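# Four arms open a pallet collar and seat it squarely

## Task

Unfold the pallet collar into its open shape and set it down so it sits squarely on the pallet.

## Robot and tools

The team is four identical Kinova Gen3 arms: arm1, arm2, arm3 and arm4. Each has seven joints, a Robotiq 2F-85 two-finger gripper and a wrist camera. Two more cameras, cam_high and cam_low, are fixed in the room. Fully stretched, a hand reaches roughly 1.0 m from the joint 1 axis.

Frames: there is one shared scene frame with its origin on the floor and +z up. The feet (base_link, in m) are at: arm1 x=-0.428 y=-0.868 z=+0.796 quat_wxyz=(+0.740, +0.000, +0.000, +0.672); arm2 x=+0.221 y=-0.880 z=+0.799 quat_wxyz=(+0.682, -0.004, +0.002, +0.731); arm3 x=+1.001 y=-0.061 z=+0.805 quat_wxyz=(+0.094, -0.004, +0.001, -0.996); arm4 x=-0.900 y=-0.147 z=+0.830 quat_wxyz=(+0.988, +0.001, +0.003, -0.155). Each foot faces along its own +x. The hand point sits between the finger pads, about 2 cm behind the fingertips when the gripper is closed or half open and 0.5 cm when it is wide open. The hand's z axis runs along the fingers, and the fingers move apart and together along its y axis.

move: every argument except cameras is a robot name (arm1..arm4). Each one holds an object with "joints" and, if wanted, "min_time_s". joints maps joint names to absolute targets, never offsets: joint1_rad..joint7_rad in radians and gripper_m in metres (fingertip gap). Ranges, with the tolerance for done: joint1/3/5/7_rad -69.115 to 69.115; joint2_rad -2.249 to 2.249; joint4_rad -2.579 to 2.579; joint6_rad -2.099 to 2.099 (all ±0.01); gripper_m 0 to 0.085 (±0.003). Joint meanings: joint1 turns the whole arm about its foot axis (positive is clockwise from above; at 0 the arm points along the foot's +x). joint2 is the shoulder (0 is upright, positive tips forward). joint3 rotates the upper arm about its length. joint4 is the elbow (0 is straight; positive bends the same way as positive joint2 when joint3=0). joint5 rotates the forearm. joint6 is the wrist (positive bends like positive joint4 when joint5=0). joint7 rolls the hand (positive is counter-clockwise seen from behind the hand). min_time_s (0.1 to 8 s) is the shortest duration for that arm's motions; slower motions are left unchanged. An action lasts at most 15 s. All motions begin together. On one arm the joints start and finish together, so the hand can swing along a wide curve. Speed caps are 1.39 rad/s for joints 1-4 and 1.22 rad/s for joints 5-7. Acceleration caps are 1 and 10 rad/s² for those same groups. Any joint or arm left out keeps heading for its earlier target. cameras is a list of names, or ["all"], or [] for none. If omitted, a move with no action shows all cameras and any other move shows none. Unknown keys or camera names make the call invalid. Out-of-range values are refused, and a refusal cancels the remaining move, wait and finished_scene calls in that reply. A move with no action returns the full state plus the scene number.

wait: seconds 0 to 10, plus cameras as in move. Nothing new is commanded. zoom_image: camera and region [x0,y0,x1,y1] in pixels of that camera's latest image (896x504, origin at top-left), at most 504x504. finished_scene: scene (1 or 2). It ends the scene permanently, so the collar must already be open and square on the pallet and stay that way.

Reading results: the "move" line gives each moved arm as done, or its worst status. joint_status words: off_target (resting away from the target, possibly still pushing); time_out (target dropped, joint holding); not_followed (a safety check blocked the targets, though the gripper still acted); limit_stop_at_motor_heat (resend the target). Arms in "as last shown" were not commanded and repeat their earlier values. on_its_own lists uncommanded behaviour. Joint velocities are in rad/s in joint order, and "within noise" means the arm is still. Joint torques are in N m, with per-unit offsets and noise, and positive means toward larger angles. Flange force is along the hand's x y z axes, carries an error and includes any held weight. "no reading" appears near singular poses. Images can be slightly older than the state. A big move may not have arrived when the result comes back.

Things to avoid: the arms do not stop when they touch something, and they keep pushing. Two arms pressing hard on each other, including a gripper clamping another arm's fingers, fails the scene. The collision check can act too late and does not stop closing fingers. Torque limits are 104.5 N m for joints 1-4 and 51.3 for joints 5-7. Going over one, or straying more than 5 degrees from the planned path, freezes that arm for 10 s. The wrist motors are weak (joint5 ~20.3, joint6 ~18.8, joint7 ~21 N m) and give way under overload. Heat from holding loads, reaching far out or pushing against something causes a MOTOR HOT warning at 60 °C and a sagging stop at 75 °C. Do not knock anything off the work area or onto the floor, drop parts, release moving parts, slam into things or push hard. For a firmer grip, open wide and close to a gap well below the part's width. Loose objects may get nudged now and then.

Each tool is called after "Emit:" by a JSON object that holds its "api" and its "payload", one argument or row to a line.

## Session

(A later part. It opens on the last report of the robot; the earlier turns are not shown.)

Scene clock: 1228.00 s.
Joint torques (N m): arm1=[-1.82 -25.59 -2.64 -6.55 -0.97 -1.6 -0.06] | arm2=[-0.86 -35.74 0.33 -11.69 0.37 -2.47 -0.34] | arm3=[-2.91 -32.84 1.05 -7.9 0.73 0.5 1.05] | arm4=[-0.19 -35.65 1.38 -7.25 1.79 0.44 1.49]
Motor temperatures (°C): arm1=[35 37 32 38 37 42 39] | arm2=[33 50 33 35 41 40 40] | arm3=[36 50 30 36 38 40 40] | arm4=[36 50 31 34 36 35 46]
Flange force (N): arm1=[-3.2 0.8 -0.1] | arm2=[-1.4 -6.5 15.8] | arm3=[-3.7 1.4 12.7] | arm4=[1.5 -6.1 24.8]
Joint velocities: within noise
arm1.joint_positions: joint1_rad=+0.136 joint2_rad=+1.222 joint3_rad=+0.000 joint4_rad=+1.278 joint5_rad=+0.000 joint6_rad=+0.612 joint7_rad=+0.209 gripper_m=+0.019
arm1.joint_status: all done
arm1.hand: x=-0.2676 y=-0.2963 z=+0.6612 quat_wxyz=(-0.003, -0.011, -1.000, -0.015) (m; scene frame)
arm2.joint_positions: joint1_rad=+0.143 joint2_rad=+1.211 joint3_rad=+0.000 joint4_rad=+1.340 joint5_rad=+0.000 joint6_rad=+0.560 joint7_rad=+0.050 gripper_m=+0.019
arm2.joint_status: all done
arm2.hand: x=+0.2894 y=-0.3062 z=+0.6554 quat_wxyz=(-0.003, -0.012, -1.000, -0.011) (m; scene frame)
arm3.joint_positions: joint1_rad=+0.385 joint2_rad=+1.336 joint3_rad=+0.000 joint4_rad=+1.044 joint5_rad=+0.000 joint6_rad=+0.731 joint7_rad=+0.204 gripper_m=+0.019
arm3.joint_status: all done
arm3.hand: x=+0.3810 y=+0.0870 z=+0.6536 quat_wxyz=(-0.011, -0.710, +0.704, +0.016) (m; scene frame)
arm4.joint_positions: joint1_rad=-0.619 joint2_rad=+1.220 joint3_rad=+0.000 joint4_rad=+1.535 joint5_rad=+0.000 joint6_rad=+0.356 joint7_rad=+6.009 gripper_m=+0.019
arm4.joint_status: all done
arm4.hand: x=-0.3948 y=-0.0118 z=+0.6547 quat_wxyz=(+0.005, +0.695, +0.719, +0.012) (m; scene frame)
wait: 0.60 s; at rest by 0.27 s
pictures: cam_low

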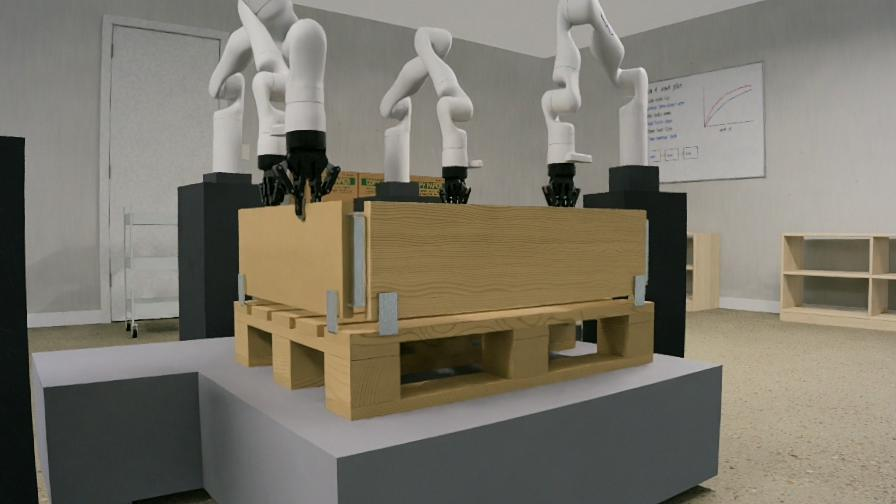

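Emit:
{"api": "move", "payload": {
  "arm1": {"joints":{"joint2_rad":1.2261,"joint4_rad":1.2761,"joint6_rad":0.6094},"min_time_s":1},
  "arm2": {"joints":{"joint2_rad":1.2152,"joint4_rad":1.3383,"joint6_rad":0.5581},"min_time_s":1},
  "arm3": {"joints":{"joint2_rad":1.3402,"joint4_rad":1.0419,"joint6_rad":0.7295},"min_time_s":1},
  "arm4": {"joints":{"joint2_rad":1.2245,"joint4_rad":1.5332,"joint6_rad":0.3539},"min_time_s":1}
}}

Emit:
{"api": "wait", "payload": {
  "seconds": 0.6,
  "cameras": ["cam_low"]
}}

Emit:
{"api": "zoom_image", "payload": {
  "camera": "cam_low",
  "region": [610, 265, 670, 325]
}}

Scene clock: 1230.33 s.
Joint torques (N m): arm1=[-1.93 -25.28 -2.84 -6.47 -0.96 -1.54 -0.09] | arm2=[-0.9 -35.73 0.4 -11.77 0.4 -2.54 -0.3] | arm3=[-2.39 -32.8 1.49 -7.81 0.98 0.6 1.17] | arm4=[-0.31 -35.84 1.25 -7.24 1.8 0.45 1.52]
Motor temperatures (°C): arm1=[35 37 32 38 37 42 39] | arm2=[33 50 33 35 41 40 40] | arm3=[36 50 30 36 38 40 40] | arm4=[36 50 31 34 36 35 46]
Flange force (N): arm1=[-3.3 0.5 -0.6] | arm2=[-1.4 -6.8 15.5] | arm3=[-2.7 1.6 12.8] | arm4=[1.3 -6.0 25.1]
move: arm1 done; arm2 done; arm3 done; arm4 done
Joint velocities: within noise
arm1.joint_positions: joint1_rad=+0.136 joint2_rad=+1.226 joint3_rad=+0.000 joint4_rad=+1.276 joint5_rad=+0.000 joint6_rad=+0.609 joint7_rad=+0.209 gripper_m=+0.019
arm1.joint_status: all done
arm1.hand: x=-0.2676 y=-0.2964 z=+0.6591 quat_wxyz=(-0.003, -0.011, -1.000, -0.015) (m; scene frame)
arm2.joint_positions: joint1_rad=+0.143 joint2_rad=+1.215 joint3_rad=+0.000 joint4_rad=+1.338 joint5_rad=+0.000 joint6_rad=+0.558 joint7_rad=+0.050 gripper_m=+0.019
arm2.joint_status: all done
arm2.hand: x=+0.2894 y=-0.3062 z=+0.6534 quat_wxyz=(-0.003, -0.012, -1.000, -0.011) (m; scene frame)
arm3.joint_positions: joint1_rad=+0.385 joint2_rad=+1.340 joint3_rad=+0.000 joint4_rad=+1.042 joint5_rad=+0.000 joint6_rad=+0.730 joint7_rad=+0.204 gripper_m=+0.019
arm3.joint_status: all done
arm3.hand: x=+0.3811 y=+0.0870 z=+0.6516 quat_wxyz=(-0.011, -0.710, +0.704, +0.016) (m; scene frame)
arm4.joint_positions: joint1_rad=-0.619 joint2_rad=+1.224 joint3_rad=+0.000 joint4_rad=+1.533 joint5_rad=+0.000 joint6_rad=+0.354 joint7_rad=+6.009 gripper_m=+0.019
arm4.joint_status: all done
arm4.hand: x=-0.3949 y=-0.0118 z=+0.6527 quat_wxyz=(+0.005, +0.695, +0.719, +0.012) (m; scene frame)
pictures: none

Scene clock: 1230.93 s.
Joint torques (N m): arm1=[-2.02 -25.3 -2.83 -6.37 -1.01 -1.55 -0.08] | arm2=[-0.88 -35.78 0.33 -11.79 0.4 -2.54 -0.31] | arm3=[-2.41 -32.7 1.53 -7.72 0.99 0.58 1.14] | arm4=[-0.32 -35.87 1.24 -7.24 1.8 0.44 1.54]
Motor temperatures (°C): arm1=[35 37 32 38 37 42 39] | arm2=[33 50 33 35 41 40 40] | arm3=[36 50 30 36 38 40 40] | arm4=[36 50 31 34 36 35 46]
Flange force (N): arm1=[-3.6 1.0 -0.4] | arm2=[-1.4 -6.8 15.6] | arm3=[-2.8 1.9 12.7] | arm4=[1.4 -6.0 25.2]
Joint velocities: within noise
arm1.joint_positions: joint1_rad=+0.136 joint2_rad=+1.226 joint3_rad=+0.000 joint4_rad=+1.276 joint5_rad=+0.000 joint6_rad=+0.609 joint7_rad=+0.209 gripper_m=+0.019
arm1.joint_status: all done
arm1.hand: x=-0.2676 y=-0.2964 z=+0.6591 quat_wxyz=(-0.003, -0.011, -1.000, -0.015) (m; scene frame)
arm2.joint_positions: joint1_rad=+0.143 joint2_rad=+1.215 joint3_rad=+0.000 joint4_rad=+1.338 joint5_rad=+0.000 joint6_rad=+0.558 joint7_rad=+0.050 gripper_m=+0.019
arm2.joint_status: all done
arm2.hand: x=+0.2894 y=-0.3062 z=+0.6534 quat_wxyz=(-0.003, -0.012, -1.000, -0.011) (m; scene frame)
arm3.joint_positions: joint1_rad=+0.385 joint2_rad=+1.340 joint3_rad=+0.000 joint4_rad=+1.042 joint5_rad=+0.000 joint6_rad=+0.730 joint7_rad=+0.204 gripper_m=+0.019
arm3.joint_status: all done
arm3.hand: x=+0.3811 y=+0.0870 z=+0.6516 quat_wxyz=(-0.011, -0.710, +0.704, +0.016) (m; scene frame)
arm4.joint_positions: joint1_rad=-0.619 joint2_rad=+1.224 joint3_rad=+0.000 joint4_rad=+1.533 joint5_rad=+0.000 joint6_rad=+0.354 joint7_rad=+6.009 gripper_m=+0.019
arm4.joint_status: all done
arm4.hand: x=-0.3949 y=-0.0118 z=+0.6527 quat_wxyz=(+0.005, +0.695, +0.719, +0.012) (m; scene frame)
wait: 0.60 s; at rest by 0.27 s
pictures: cam_low

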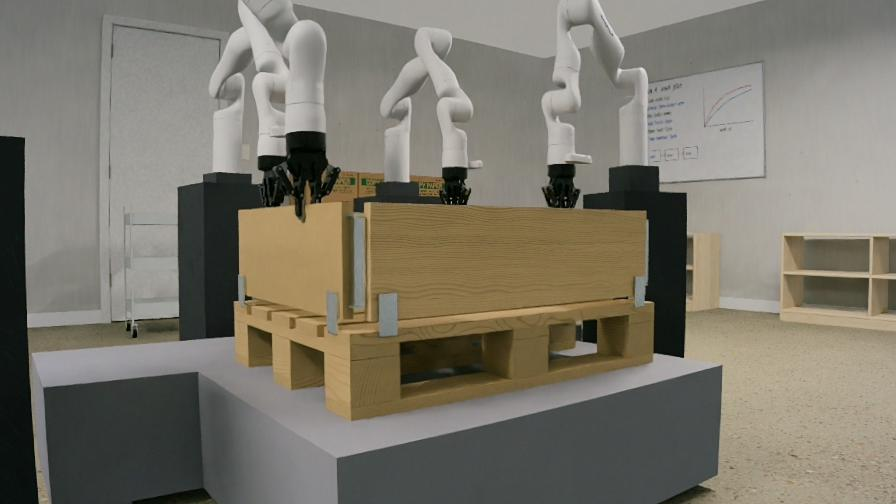

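Scaled by 8.400 from the camera's 896x504 image, which has a finer 1280x720 frame.

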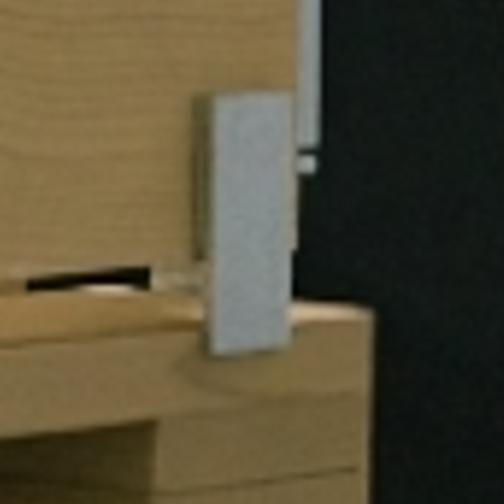

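Emit:
{"api": "move", "payload": {
  "arm1": {"joints":{"joint2_rad":1.2301,"joint4_rad":1.2745,"joint6_rad":0.6070},"min_time_s":1},
  "arm2": {"joints":{"joint2_rad":1.2192,"joint4_rad":1.3366,"joint6_rad":0.5558},"min_time_s":1},
  "arm3": {"joints":{"joint2_rad":1.3442,"joint4_rad":1.0397,"joint6_rad":0.7277},"min_time_s":1},
  "arm4": {"joints":{"joint2_rad":1.2289,"joint4_rad":1.5310,"joint6_rad":0.3517},"min_time_s":1}
}}

Emit:
{"api": "wait", "payload": {
  "seconds": 0.6
}}

Scene clock: 1233.30 s.
Joint torques (N m): arm1=[-2.18 -24.87 -2.88 -6.18 -1.01 -1.51 -0.08] | arm2=[-0.77 -35.89 0.45 -11.72 0.47 -2.47 -0.28] | arm3=[-2.32 -32.64 1.56 -7.69 0.99 0.62 1.12] | arm4=[-0.47 -35.99 1.1 -7.19 1.78 0.47 1.52]
Motor temperatures (°C): arm1=[35 37 32 38 37 42 39] | arm2=[33 50 33 35 41 40 40] | arm3=[36 50 30 36 38 40 40] | arm4=[36 50 31 34 36 35 46]
Flange force (N): arm1=[-3.9 0.9 -1.1] | arm2=[-1.1 -6.7 15.9] | arm3=[-2.7 1.7 12.6] | arm4=[1.1 -5.8 25.5]
move: arm1 done; arm2 done; arm3 done; arm4 done
Joint velocities: within noise
arm1.joint_positions: joint1_rad=+0.136 joint2_rad=+1.230 joint3_rad=+0.000 joint4_rad=+1.275 joint5_rad=+0.000 joint6_rad=+0.607 joint7_rad=+0.209 gripper_m=+0.019
arm1.joint_status: all done
arm1.hand: x=-0.2676 y=-0.2964 z=+0.6571 quat_wxyz=(-0.003, -0.011, -1.000, -0.015) (m; scene frame)
arm2.joint_positions: joint1_rad=+0.143 joint2_rad=+1.219 joint3_rad=+0.000 joint4_rad=+1.337 joint5_rad=+0.000 joint6_rad=+0.556 joint7_rad=+0.050 gripper_m=+0.019
arm2.joint_status: all done
arm2.hand: x=+0.2894 y=-0.3063 z=+0.6515 quat_wxyz=(-0.003, -0.012, -1.000, -0.011) (m; scene frame)
arm3.joint_positions: joint1_rad=+0.385 joint2_rad=+1.344 joint3_rad=+0.000 joint4_rad=+1.040 joint5_rad=+0.000 joint6_rad=+0.728 joint7_rad=+0.204 gripper_m=+0.019
arm3.joint_status: all done
arm3.hand: x=+0.3811 y=+0.0870 z=+0.6496 quat_wxyz=(-0.011, -0.710, +0.704, +0.016) (m; scene frame)
arm4.joint_positions: joint1_rad=-0.619 joint2_rad=+1.229 joint3_rad=+0.000 joint4_rad=+1.531 joint5_rad=+0.000 joint6_rad=+0.352 joint7_rad=+6.009 gripper_m=+0.019
arm4.joint_status: all done
arm4.hand: x=-0.3949 y=-0.0118 z=+0.6507 quat_wxyz=(+0.005, +0.695, +0.719, +0.012) (m; scene frame)
pictures: none

Scene clock: 1233.90 s.
Joint torques (N m): arm1=[-2.02 -24.96 -2.93 -6.14 -1 -1.46 -0.1] | arm2=[-0.74 -35.89 0.45 -11.71 0.45 -2.5 -0.28] | arm3=[-2.23 -32.6 1.67 -7.69 1.02 0.62 1.09] | arm4=[-0.42 -35.97 1.11 -7.17 1.75 0.47 1.53]
Motor temperatures (°C): arm1=[35 37 32 38 37 42 39] | arm2=[33 50 33 35 41 40 40] | arm3=[36 50 30 36 38 40 40] | arm4=[36 50 31 34 36 35 46]
Flange force (N): arm1=[-3.7 1.2 -0.8] | arm2=[-1.1 -6.6 15.9] | arm3=[-2.6 1.7 12.6] | arm4=[1.2 -5.8 25.4]
Joint velocities: within noise
arm1.joint_positions: joint1_rad=+0.136 joint2_rad=+1.230 joint3_rad=+0.000 joint4_rad=+1.275 joint5_rad=+0.000 joint6_rad=+0.607 joint7_rad=+0.209 gripper_m=+0.019
arm1.joint_status: all done
arm1.hand: x=-0.2676 y=-0.2964 z=+0.6571 quat_wxyz=(-0.003, -0.011, -1.000, -0.015) (m; scene frame)
arm2.joint_positions: joint1_rad=+0.143 joint2_rad=+1.219 joint3_rad=+0.000 joint4_rad=+1.337 joint5_rad=+0.000 joint6_rad=+0.556 joint7_rad=+0.050 gripper_m=+0.019
arm2.joint_status: all done
arm2.hand: x=+0.2894 y=-0.3063 z=+0.6515 quat_wxyz=(-0.003, -0.012, -1.000, -0.011) (m; scene frame)
arm3.joint_positions: joint1_rad=+0.385 joint2_rad=+1.344 joint3_rad=+0.000 joint4_rad=+1.040 joint5_rad=+0.000 joint6_rad=+0.728 joint7_rad=+0.204 gripper_m=+0.019
arm3.joint_status: all done
arm3.hand: x=+0.3811 y=+0.0870 z=+0.6496 quat_wxyz=(-0.011, -0.710, +0.704, +0.016) (m; scene frame)
arm4.joint_positions: joint1_rad=-0.619 joint2_rad=+1.229 joint3_rad=+0.000 joint4_rad=+1.531 joint5_rad=+0.000 joint6_rad=+0.352 joint7_rad=+6.009 gripper_m=+0.019
arm4.joint_status: all done
arm4.hand: x=-0.3949 y=-0.0118 z=+0.6507 quat_wxyz=(+0.005, +0.695, +0.719, +0.012) (m; scene frame)
wait: 0.60 s; at rest by 0.27 s
pictures: none

Emit:
{"api": "move", "payload": {
  "arm1": {"joints":{"joint2_rad":1.2341,"joint4_rad":1.2729,"joint6_rad":0.6046},"min_time_s":1.2},
  "arm2": {"joints":{"joint2_rad":1.2232,"joint4_rad":1.3349,"joint6_rad":0.5535},"min_time_s":1.2},
  "arm3": {"joints":{"joint2_rad":1.3482,"joint4_rad":1.0375,"joint6_rad":0.7259},"min_time_s":1.2},
  "arm4": {"joints":{"joint2_rad":1.2333,"joint4_rad":1.5288,"joint6_rad":0.3495},"min_time_s":1.2}
}}

Emit:
{"api": "wait", "payload": {
  "seconds": 0.6,
  "cameras": ["cam_low"]
}}

Emit:
{"api": "zoom_image", "payload": {
  "camera": "cam_low",
  "region": [316, 260, 416, 340]
}}

Scene clock: 1236.57 s.
Joint torques (N m): arm1=[-2.22 -24.69 -2.97 -6.04 -0.98 -1.47 -0.09] | arm2=[-0.67 -36.06 0.54 -11.66 0.45 -2.43 -0.28] | arm3=[-2.26 -32.52 1.58 -7.55 1.02 0.57 1.08] | arm4=[-0.49 -36.08 1.05 -7.18 1.78 0.45 1.52]
Motor temperatures (°C): arm1=[35 37 32 38 37 42 39] | arm2=[33 50 33 35 41 40 40] | arm3=[36 50 30 36 38 40 40] | arm4=[36 50 31 34 36 35 46]
Flange force (N): arm1=[-4.0 1.1 -1.3] | arm2=[-1.0 -6.5 16.3] | arm3=[-2.8 2.3 12.5] | arm4=[1.1 -5.8 25.6]
move: arm1 done; arm2 done; arm3 done; arm4 done
Joint velocities: within noise
arm1.joint_positions: joint1_rad=+0.136 joint2_rad=+1.234 joint3_rad=+0.000 joint4_rad=+1.273 joint5_rad=+0.000 joint6_rad=+0.605 joint7_rad=+0.209 gripper_m=+0.019
arm1.joint_status: all done
arm1.hand: x=-0.2676 y=-0.2965 z=+0.6551 quat_wxyz=(-0.003, -0.011, -1.000, -0.015) (m; scene frame)
arm2.joint_positions: joint1_rad=+0.143 joint2_rad=+1.223 joint3_rad=+0.000 joint4_rad=+1.335 joint5_rad=+0.000 joint6_rad=+0.553 joint7_rad=+0.050 gripper_m=+0.019
arm2.joint_status: all done
arm2.hand: x=+0.2894 y=-0.3063 z=+0.6495 quat_wxyz=(-0.003, -0.012, -1.000, -0.011) (m; scene frame)
arm3.joint_positions: joint1_rad=+0.385 joint2_rad=+1.348 joint3_rad=+0.000 joint4_rad=+1.038 joint5_rad=+0.000 joint6_rad=+0.726 joint7_rad=+0.204 gripper_m=+0.019
arm3.joint_status: all done
arm3.hand: x=+0.3811 y=+0.0870 z=+0.6476 quat_wxyz=(-0.011, -0.710, +0.704, +0.016) (m; scene frame)
arm4.joint_positions: joint1_rad=-0.619 joint2_rad=+1.233 joint3_rad=+0.000 joint4_rad=+1.529 joint5_rad=+0.000 joint6_rad=+0.350 joint7_rad=+6.009 gripper_m=+0.019
arm4.joint_status: all done
arm4.hand: x=-0.3949 y=-0.0118 z=+0.6487 quat_wxyz=(+0.005, +0.695, +0.719, +0.012) (m; scene frame)
pictures: none

Scene clock: 1237.17 s.
Joint torques (N m): arm1=[-2.12 -24.75 -3 -6.05 -0.99 -1.47 -0.09] | arm2=[-0.66 -36.09 0.56 -11.66 0.49 -2.42 -0.32] | arm3=[-2.17 -32.37 1.65 -7.61 1 0.65 1.09] | arm4=[-0.45 -36.07 0.99 -7.18 1.77 0.45 1.52]
Motor temperatures (°C): arm1=[35 37 32 38 37 42 39] | arm2=[33 50 33 35 41 40 40] | arm3=[36 50 30 36 38 40 40] | arm4=[36 50 31 34 36 35 46]
Flange force (N): arm1=[-3.8 1.1 -1.2] | arm2=[-1.0 -6.4 16.4] | arm3=[-2.4 1.5 12.2] | arm4=[1.2 -5.8 25.5]
Joint velocities: within noise
arm1.joint_positions: joint1_rad=+0.136 joint2_rad=+1.234 joint3_rad=+0.000 joint4_rad=+1.273 joint5_rad=+0.000 joint6_rad=+0.605 joint7_rad=+0.209 gripper_m=+0.019
arm1.joint_status: all done
arm1.hand: x=-0.2676 y=-0.2965 z=+0.6551 quat_wxyz=(-0.003, -0.011, -1.000, -0.015) (m; scene frame)
arm2.joint_positions: joint1_rad=+0.143 joint2_rad=+1.223 joint3_rad=+0.000 joint4_rad=+1.335 joint5_rad=+0.000 joint6_rad=+0.553 joint7_rad=+0.050 gripper_m=+0.019
arm2.joint_status: all done
arm2.hand: x=+0.2894 y=-0.3063 z=+0.6495 quat_wxyz=(-0.003, -0.012, -1.000, -0.011) (m; scene frame)
arm3.joint_positions: joint1_rad=+0.385 joint2_rad=+1.348 joint3_rad=+0.000 joint4_rad=+1.038 joint5_rad=+0.000 joint6_rad=+0.726 joint7_rad=+0.204 gripper_m=+0.019
arm3.joint_status: all done
arm3.hand: x=+0.3811 y=+0.0870 z=+0.6476 quat_wxyz=(-0.011, -0.710, +0.704, +0.016) (m; scene frame)
arm4.joint_positions: joint1_rad=-0.619 joint2_rad=+1.233 joint3_rad=+0.000 joint4_rad=+1.529 joint5_rad=+0.000 joint6_rad=+0.350 joint7_rad=+6.009 gripper_m=+0.019
arm4.joint_status: all done
arm4.hand: x=-0.3949 y=-0.0118 z=+0.6487 quat_wxyz=(+0.005, +0.695, +0.719, +0.012) (m; scene frame)
wait: 0.60 s; at rest by 0.27 s
pictures: cam_low

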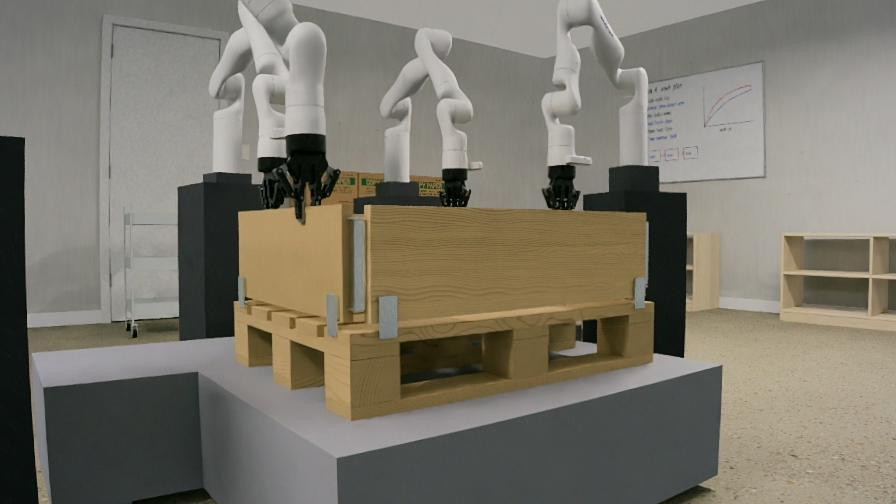

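Scaled by 5.040 from the camera's 896x504 image, which has a finer 1280x720 frame.

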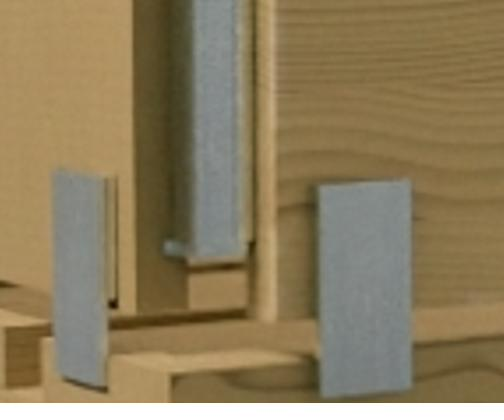

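Emit:
{"api": "move", "payload": {
  "arm1": {"joints":{"joint2_rad":1.2381,"joint4_rad":1.2713,"joint6_rad":0.6022},"min_time_s":1.2},
  "arm2": {"joints":{"joint2_rad":1.2272,"joint4_rad":1.3332,"joint6_rad":0.5512},"min_time_s":1.2},
  "arm3": {"joints":{"joint2_rad":1.3522,"joint4_rad":1.0353,"joint6_rad":0.7241},"min_time_s":1.2},
  "arm4": {"joints":{"joint2_rad":1.2377,"joint4_rad":1.5266,"joint6_rad":0.3473},"min_time_s":1.2}
}}

Emit:
{"api": "wait", "payload": {
  "seconds": 0.5
}}

Scene clock: 1239.60 s.
Joint torques (N m): arm1=[-2.24 -24.39 -3.07 -5.79 -0.99 -1.41 -0.1] | arm2=[-0.58 -36.2 0.66 -11.41 0.5 -2.25 -0.28] | arm3=[-2.2 -32.19 1.66 -7.53 1.02 0.63 1.1] | arm4=[-0.62 -36.22 0.95 -7.16 1.72 0.46 1.53]
Motor temperatures (°C): arm1=[35 37 32 38 37 42 39] | arm2=[33 50 33 35 41 40 40] | arm3=[36 50 30 36 38 40 40] | arm4=[36 50 31 34 36 35 46]
Flange force (N): arm1=[-4.1 1.5 -1.6] | arm2=[-0.9 -5.9 17.0] | arm3=[-2.5 1.6 11.9] | arm4=[0.8 -5.7 25.8]
move: arm1 done; arm2 done; arm3 done; arm4 done
Joint velocities: within noise
arm1.joint_positions: joint1_rad=+0.136 joint2_rad=+1.238 joint3_rad=+0.000 joint4_rad=+1.271 joint5_rad=+0.000 joint6_rad=+0.602 joint7_rad=+0.209 gripper_m=+0.019
arm1.joint_status: all done
arm1.hand: x=-0.2676 y=-0.2965 z=+0.6531 quat_wxyz=(-0.003, -0.011, -1.000, -0.015) (m; scene frame)
arm2.joint_positions: joint1_rad=+0.143 joint2_rad=+1.227 joint3_rad=+0.000 joint4_rad=+1.333 joint5_rad=+0.000 joint6_rad=+0.551 joint7_rad=+0.050 gripper_m=+0.019
arm2.joint_status: all done
arm2.hand: x=+0.2894 y=-0.3064 z=+0.6475 quat_wxyz=(-0.003, -0.012, -1.000, -0.011) (m; scene frame)
arm3.joint_positions: joint1_rad=+0.385 joint2_rad=+1.352 joint3_rad=+0.000 joint4_rad=+1.035 joint5_rad=+0.000 joint6_rad=+0.724 joint7_rad=+0.204 gripper_m=+0.019
arm3.joint_status: all done
arm3.hand: x=+0.3811 y=+0.0870 z=+0.6455 quat_wxyz=(-0.011, -0.710, +0.704, +0.016) (m; scene frame)
arm4.joint_positions: joint1_rad=-0.619 joint2_rad=+1.238 joint3_rad=+0.000 joint4_rad=+1.527 joint5_rad=+0.000 joint6_rad=+0.347 joint7_rad=+6.009 gripper_m=+0.019
arm4.joint_status: all done
arm4.hand: x=-0.3950 y=-0.0118 z=+0.6467 quat_wxyz=(+0.005, +0.695, +0.719, +0.012) (m; scene frame)
pictures: none

Scene clock: 1240.10 s.
Joint torques (N m): arm1=[-2.12 -24.4 -3.06 -5.78 -1 -1.36 -0.12] | arm2=[-0.56 -36.24 0.69 -11.47 0.5 -2.24 -0.26] | arm3=[-2.19 -32.16 1.61 -7.49 1.05 0.57 1.1] | arm4=[-0.58 -36.23 0.96 -7.14 1.75 0.46 1.52]
Motor temperatures (°C): arm1=[35 37 32 38 37 42 39] | arm2=[33 50 33 35 41 40 40] | arm3=[36 50 30 36 38 40 40] | arm4=[36 50 31 34 36 35 46]
Flange force (N): arm1=[-3.9 1.4 -1.6] | arm2=[-0.8 -6.1 17.0] | arm3=[-2.5 2.0 11.8] | arm4=[0.9 -5.7 25.9]
Joint velocities: within noise
arm1.joint_positions: joint1_rad=+0.136 joint2_rad=+1.238 joint3_rad=+0.000 joint4_rad=+1.271 joint5_rad=+0.000 joint6_rad=+0.602 joint7_rad=+0.209 gripper_m=+0.019
arm1.joint_status: all done
arm1.hand: x=-0.2676 y=-0.2965 z=+0.6531 quat_wxyz=(-0.003, -0.011, -1.000, -0.015) (m; scene frame)
arm2.joint_positions: joint1_rad=+0.143 joint2_rad=+1.227 joint3_rad=+0.000 joint4_rad=+1.333 joint5_rad=+0.000 joint6_rad=+0.551 joint7_rad=+0.050 gripper_m=+0.019
arm2.joint_status: all done
arm2.hand: x=+0.2894 y=-0.3064 z=+0.6475 quat_wxyz=(-0.003, -0.012, -1.000, -0.011) (m; scene frame)
arm3.joint_positions: joint1_rad=+0.385 joint2_rad=+1.352 joint3_rad=+0.000 joint4_rad=+1.035 joint5_rad=+0.000 joint6_rad=+0.724 joint7_rad=+0.204 gripper_m=+0.019
arm3.joint_status: all done
arm3.hand: x=+0.3811 y=+0.0870 z=+0.6455 quat_wxyz=(-0.011, -0.710, +0.704, +0.016) (m; scene frame)
arm4.joint_positions: joint1_rad=-0.619 joint2_rad=+1.238 joint3_rad=+0.000 joint4_rad=+1.527 joint5_rad=+0.000 joint6_rad=+0.347 joint7_rad=+6.009 gripper_m=+0.019
arm4.joint_status: all done
arm4.hand: x=-0.3950 y=-0.0118 z=+0.6467 quat_wxyz=(+0.005, +0.695, +0.719, +0.012) (m; scene frame)
wait: 0.50 s; at rest by 0.27 s
pictures: none

Emit:
{"api": "move", "payload": {
  "arm1": {"joints":{"joint2_rad":1.2421,"joint4_rad":1.2697,"joint6_rad":0.5998},"min_time_s":1.2},
  "arm2": {"joints":{"joint2_rad":1.2312,"joint4_rad":1.3315,"joint6_rad":0.5489},"min_time_s":1.2},
  "arm3": {"joints":{"joint2_rad":1.3562,"joint4_rad":1.0331,"joint6_rad":0.7223},"min_time_s":1.2},
  "arm4": {"joints":{"joint2_rad":1.2421,"joint4_rad":1.5244,"joint6_rad":0.3451},"min_time_s":1.2}
}}

Emit:
{"api": "wait", "payload": {
  "seconds": 0.5,
  "cameras": ["cam_low"]
}}

Emit:
{"api": "zoom_image", "payload": {
  "camera": "cam_low",
  "region": [316, 260, 416, 340]
}}

Emit:
{"api": "zoom_image", "payload": {
  "camera": "cam_low",
  "region": [225, 250, 325, 330]
}}

Emit:
{"api": "zoom_image", "payload": {
  "camera": "cam_low",
  "region": [570, 250, 670, 330]
}}

Scene clock: 1242.77 s.
Joint torques (N m): arm1=[-2.21 -23.97 -3.05 -5.53 -1.01 -1.26 -0.12] | arm2=[-0.44 -36.39 0.8 -11.3 0.55 -2.14 -0.27] | arm3=[-2.14 -31.93 1.7 -7.41 0.99 0.51 1.08] | arm4=[-0.76 -36.35 0.79 -7.14 1.71 0.45 1.53]
Motor temperatures (°C): arm1=[35 37 32 38 37 42 39] | arm2=[33 50 33 35 41 40 40] | arm3=[36 50 30 36 38 40 40] | arm4=[36 50 31 34 36 35 46]
Flange force (N): arm1=[-4.2 1.6 -2.1] | arm2=[-0.7 -5.6 17.5] | arm3=[-2.5 2.1 11.4] | arm4=[0.6 -5.6 26.1]
move: arm1 done; arm2 done; arm3 done; arm4 done
Joint velocities: within noise
arm1.joint_positions: joint1_rad=+0.136 joint2_rad=+1.242 joint3_rad=+0.000 joint4_rad=+1.270 joint5_rad=+0.000 joint6_rad=+0.600 joint7_rad=+0.209 gripper_m=+0.019
arm1.joint_status: all done
arm1.hand: x=-0.2676 y=-0.2966 z=+0.6510 quat_wxyz=(-0.003, -0.011, -1.000, -0.015) (m; scene frame)
arm2.joint_positions: joint1_rad=+0.143 joint2_rad=+1.231 joint3_rad=+0.000 joint4_rad=+1.331 joint5_rad=+0.000 joint6_rad=+0.549 joint7_rad=+0.050 gripper_m=+0.019
arm2.joint_status: all done
arm2.hand: x=+0.2894 y=-0.3064 z=+0.6455 quat_wxyz=(-0.003, -0.012, -1.000, -0.011) (m; scene frame)
arm3.joint_positions: joint1_rad=+0.385 joint2_rad=+1.356 joint3_rad=+0.000 joint4_rad=+1.033 joint5_rad=+0.000 joint6_rad=+0.722 joint7_rad=+0.204 gripper_m=+0.019
arm3.joint_status: all done
arm3.hand: x=+0.3812 y=+0.0870 z=+0.6435 quat_wxyz=(-0.011, -0.710, +0.704, +0.016) (m; scene frame)
arm4.joint_positions: joint1_rad=-0.619 joint2_rad=+1.242 joint3_rad=+0.000 joint4_rad=+1.524 joint5_rad=+0.000 joint6_rad=+0.345 joint7_rad=+6.009 gripper_m=+0.019
arm4.joint_status: all done
arm4.hand: x=-0.3950 y=-0.0118 z=+0.6447 quat_wxyz=(+0.005, +0.695, +0.719, +0.012) (m; scene frame)
pictures: none

Scene clock: 1243.27 s.
Joint torques (N m): arm1=[-2.25 -23.96 -3.09 -5.57 -0.98 -1.24 -0.07] | arm2=[-0.43 -36.37 0.79 -11.29 0.55 -2.14 -0.27] | arm3=[-2.18 -31.84 1.74 -7.28 0.98 0.61 1.11] | arm4=[-0.77 -36.36 0.8 -7.14 1.7 0.45 1.52]
Motor temperatures (°C): arm1=[35 37 32 38 37 42 39] | arm2=[33 50 33 35 41 40 40] | arm3=[36 50 30 36 38 40 40] | arm4=[36 50 31 34 36 35 46]
Flange force (N): arm1=[-4.1 1.3 -2.2] | arm2=[-0.7 -5.6 17.5] | arm3=[-2.6 2.3 11.5] | arm4=[0.5 -5.6 26.1]
Joint velocities: within noise
arm1.joint_positions: joint1_rad=+0.136 joint2_rad=+1.242 joint3_rad=+0.000 joint4_rad=+1.270 joint5_rad=+0.000 joint6_rad=+0.600 joint7_rad=+0.209 gripper_m=+0.019
arm1.joint_status: all done
arm1.hand: x=-0.2676 y=-0.2966 z=+0.6510 quat_wxyz=(-0.003, -0.011, -1.000, -0.015) (m; scene frame)
arm2.joint_positions: joint1_rad=+0.143 joint2_rad=+1.231 joint3_rad=+0.000 joint4_rad=+1.331 joint5_rad=+0.000 joint6_rad=+0.549 joint7_rad=+0.050 gripper_m=+0.019
arm2.joint_status: all done
arm2.hand: x=+0.2894 y=-0.3064 z=+0.6455 quat_wxyz=(-0.003, -0.012, -1.000, -0.011) (m; scene frame)
arm3.joint_positions: joint1_rad=+0.385 joint2_rad=+1.356 joint3_rad=+0.000 joint4_rad=+1.033 joint5_rad=+0.000 joint6_rad=+0.722 joint7_rad=+0.204 gripper_m=+0.019
arm3.joint_status: all done
arm3.hand: x=+0.3812 y=+0.0870 z=+0.6435 quat_wxyz=(-0.011, -0.710, +0.704, +0.016) (m; scene frame)
arm4.joint_positions: joint1_rad=-0.619 joint2_rad=+1.242 joint3_rad=+0.000 joint4_rad=+1.524 joint5_rad=+0.000 joint6_rad=+0.345 joint7_rad=+6.009 gripper_m=+0.019
arm4.joint_status: all done
arm4.hand: x=-0.3950 y=-0.0118 z=+0.6447 quat_wxyz=(+0.005, +0.695, +0.719, +0.012) (m; scene frame)
wait: 0.50 s; at rest by 0.27 s
pictures: cam_low

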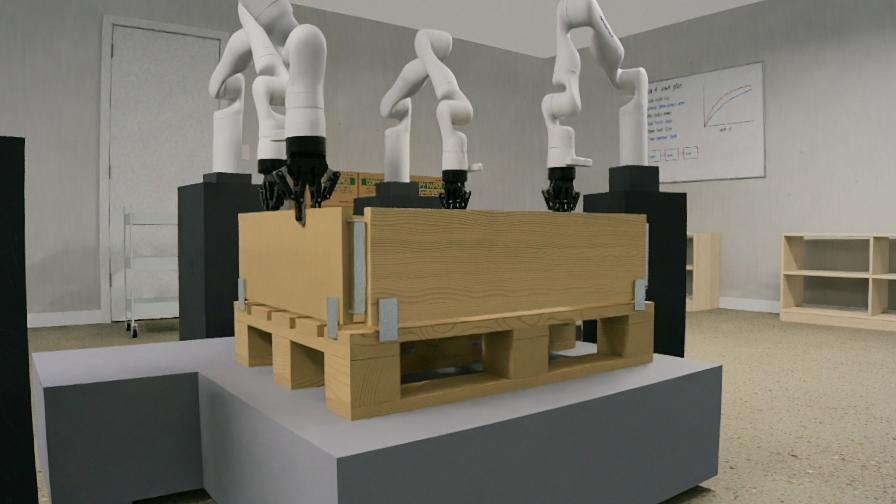

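Scaled by 5.040 from the camera's 896x504 image, which has a finer 1280x720 frame.

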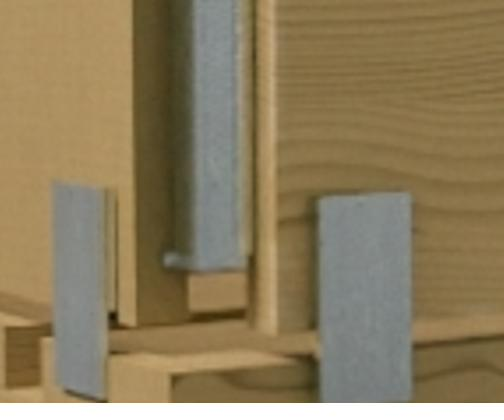

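Scaled by 5.040 from the camera's 896x504 image, which has a finer 1280x720 frame.

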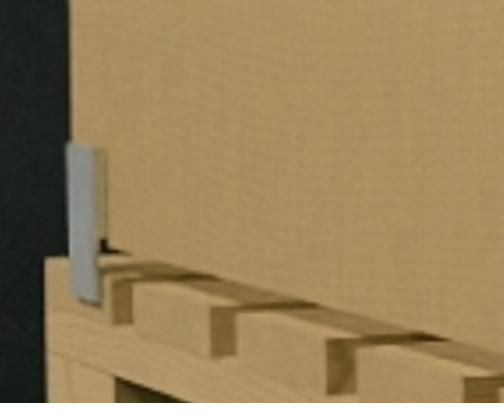

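Scaled by 5.040 from the camera's 896x504 image, which has a finer 1280x720 frame.

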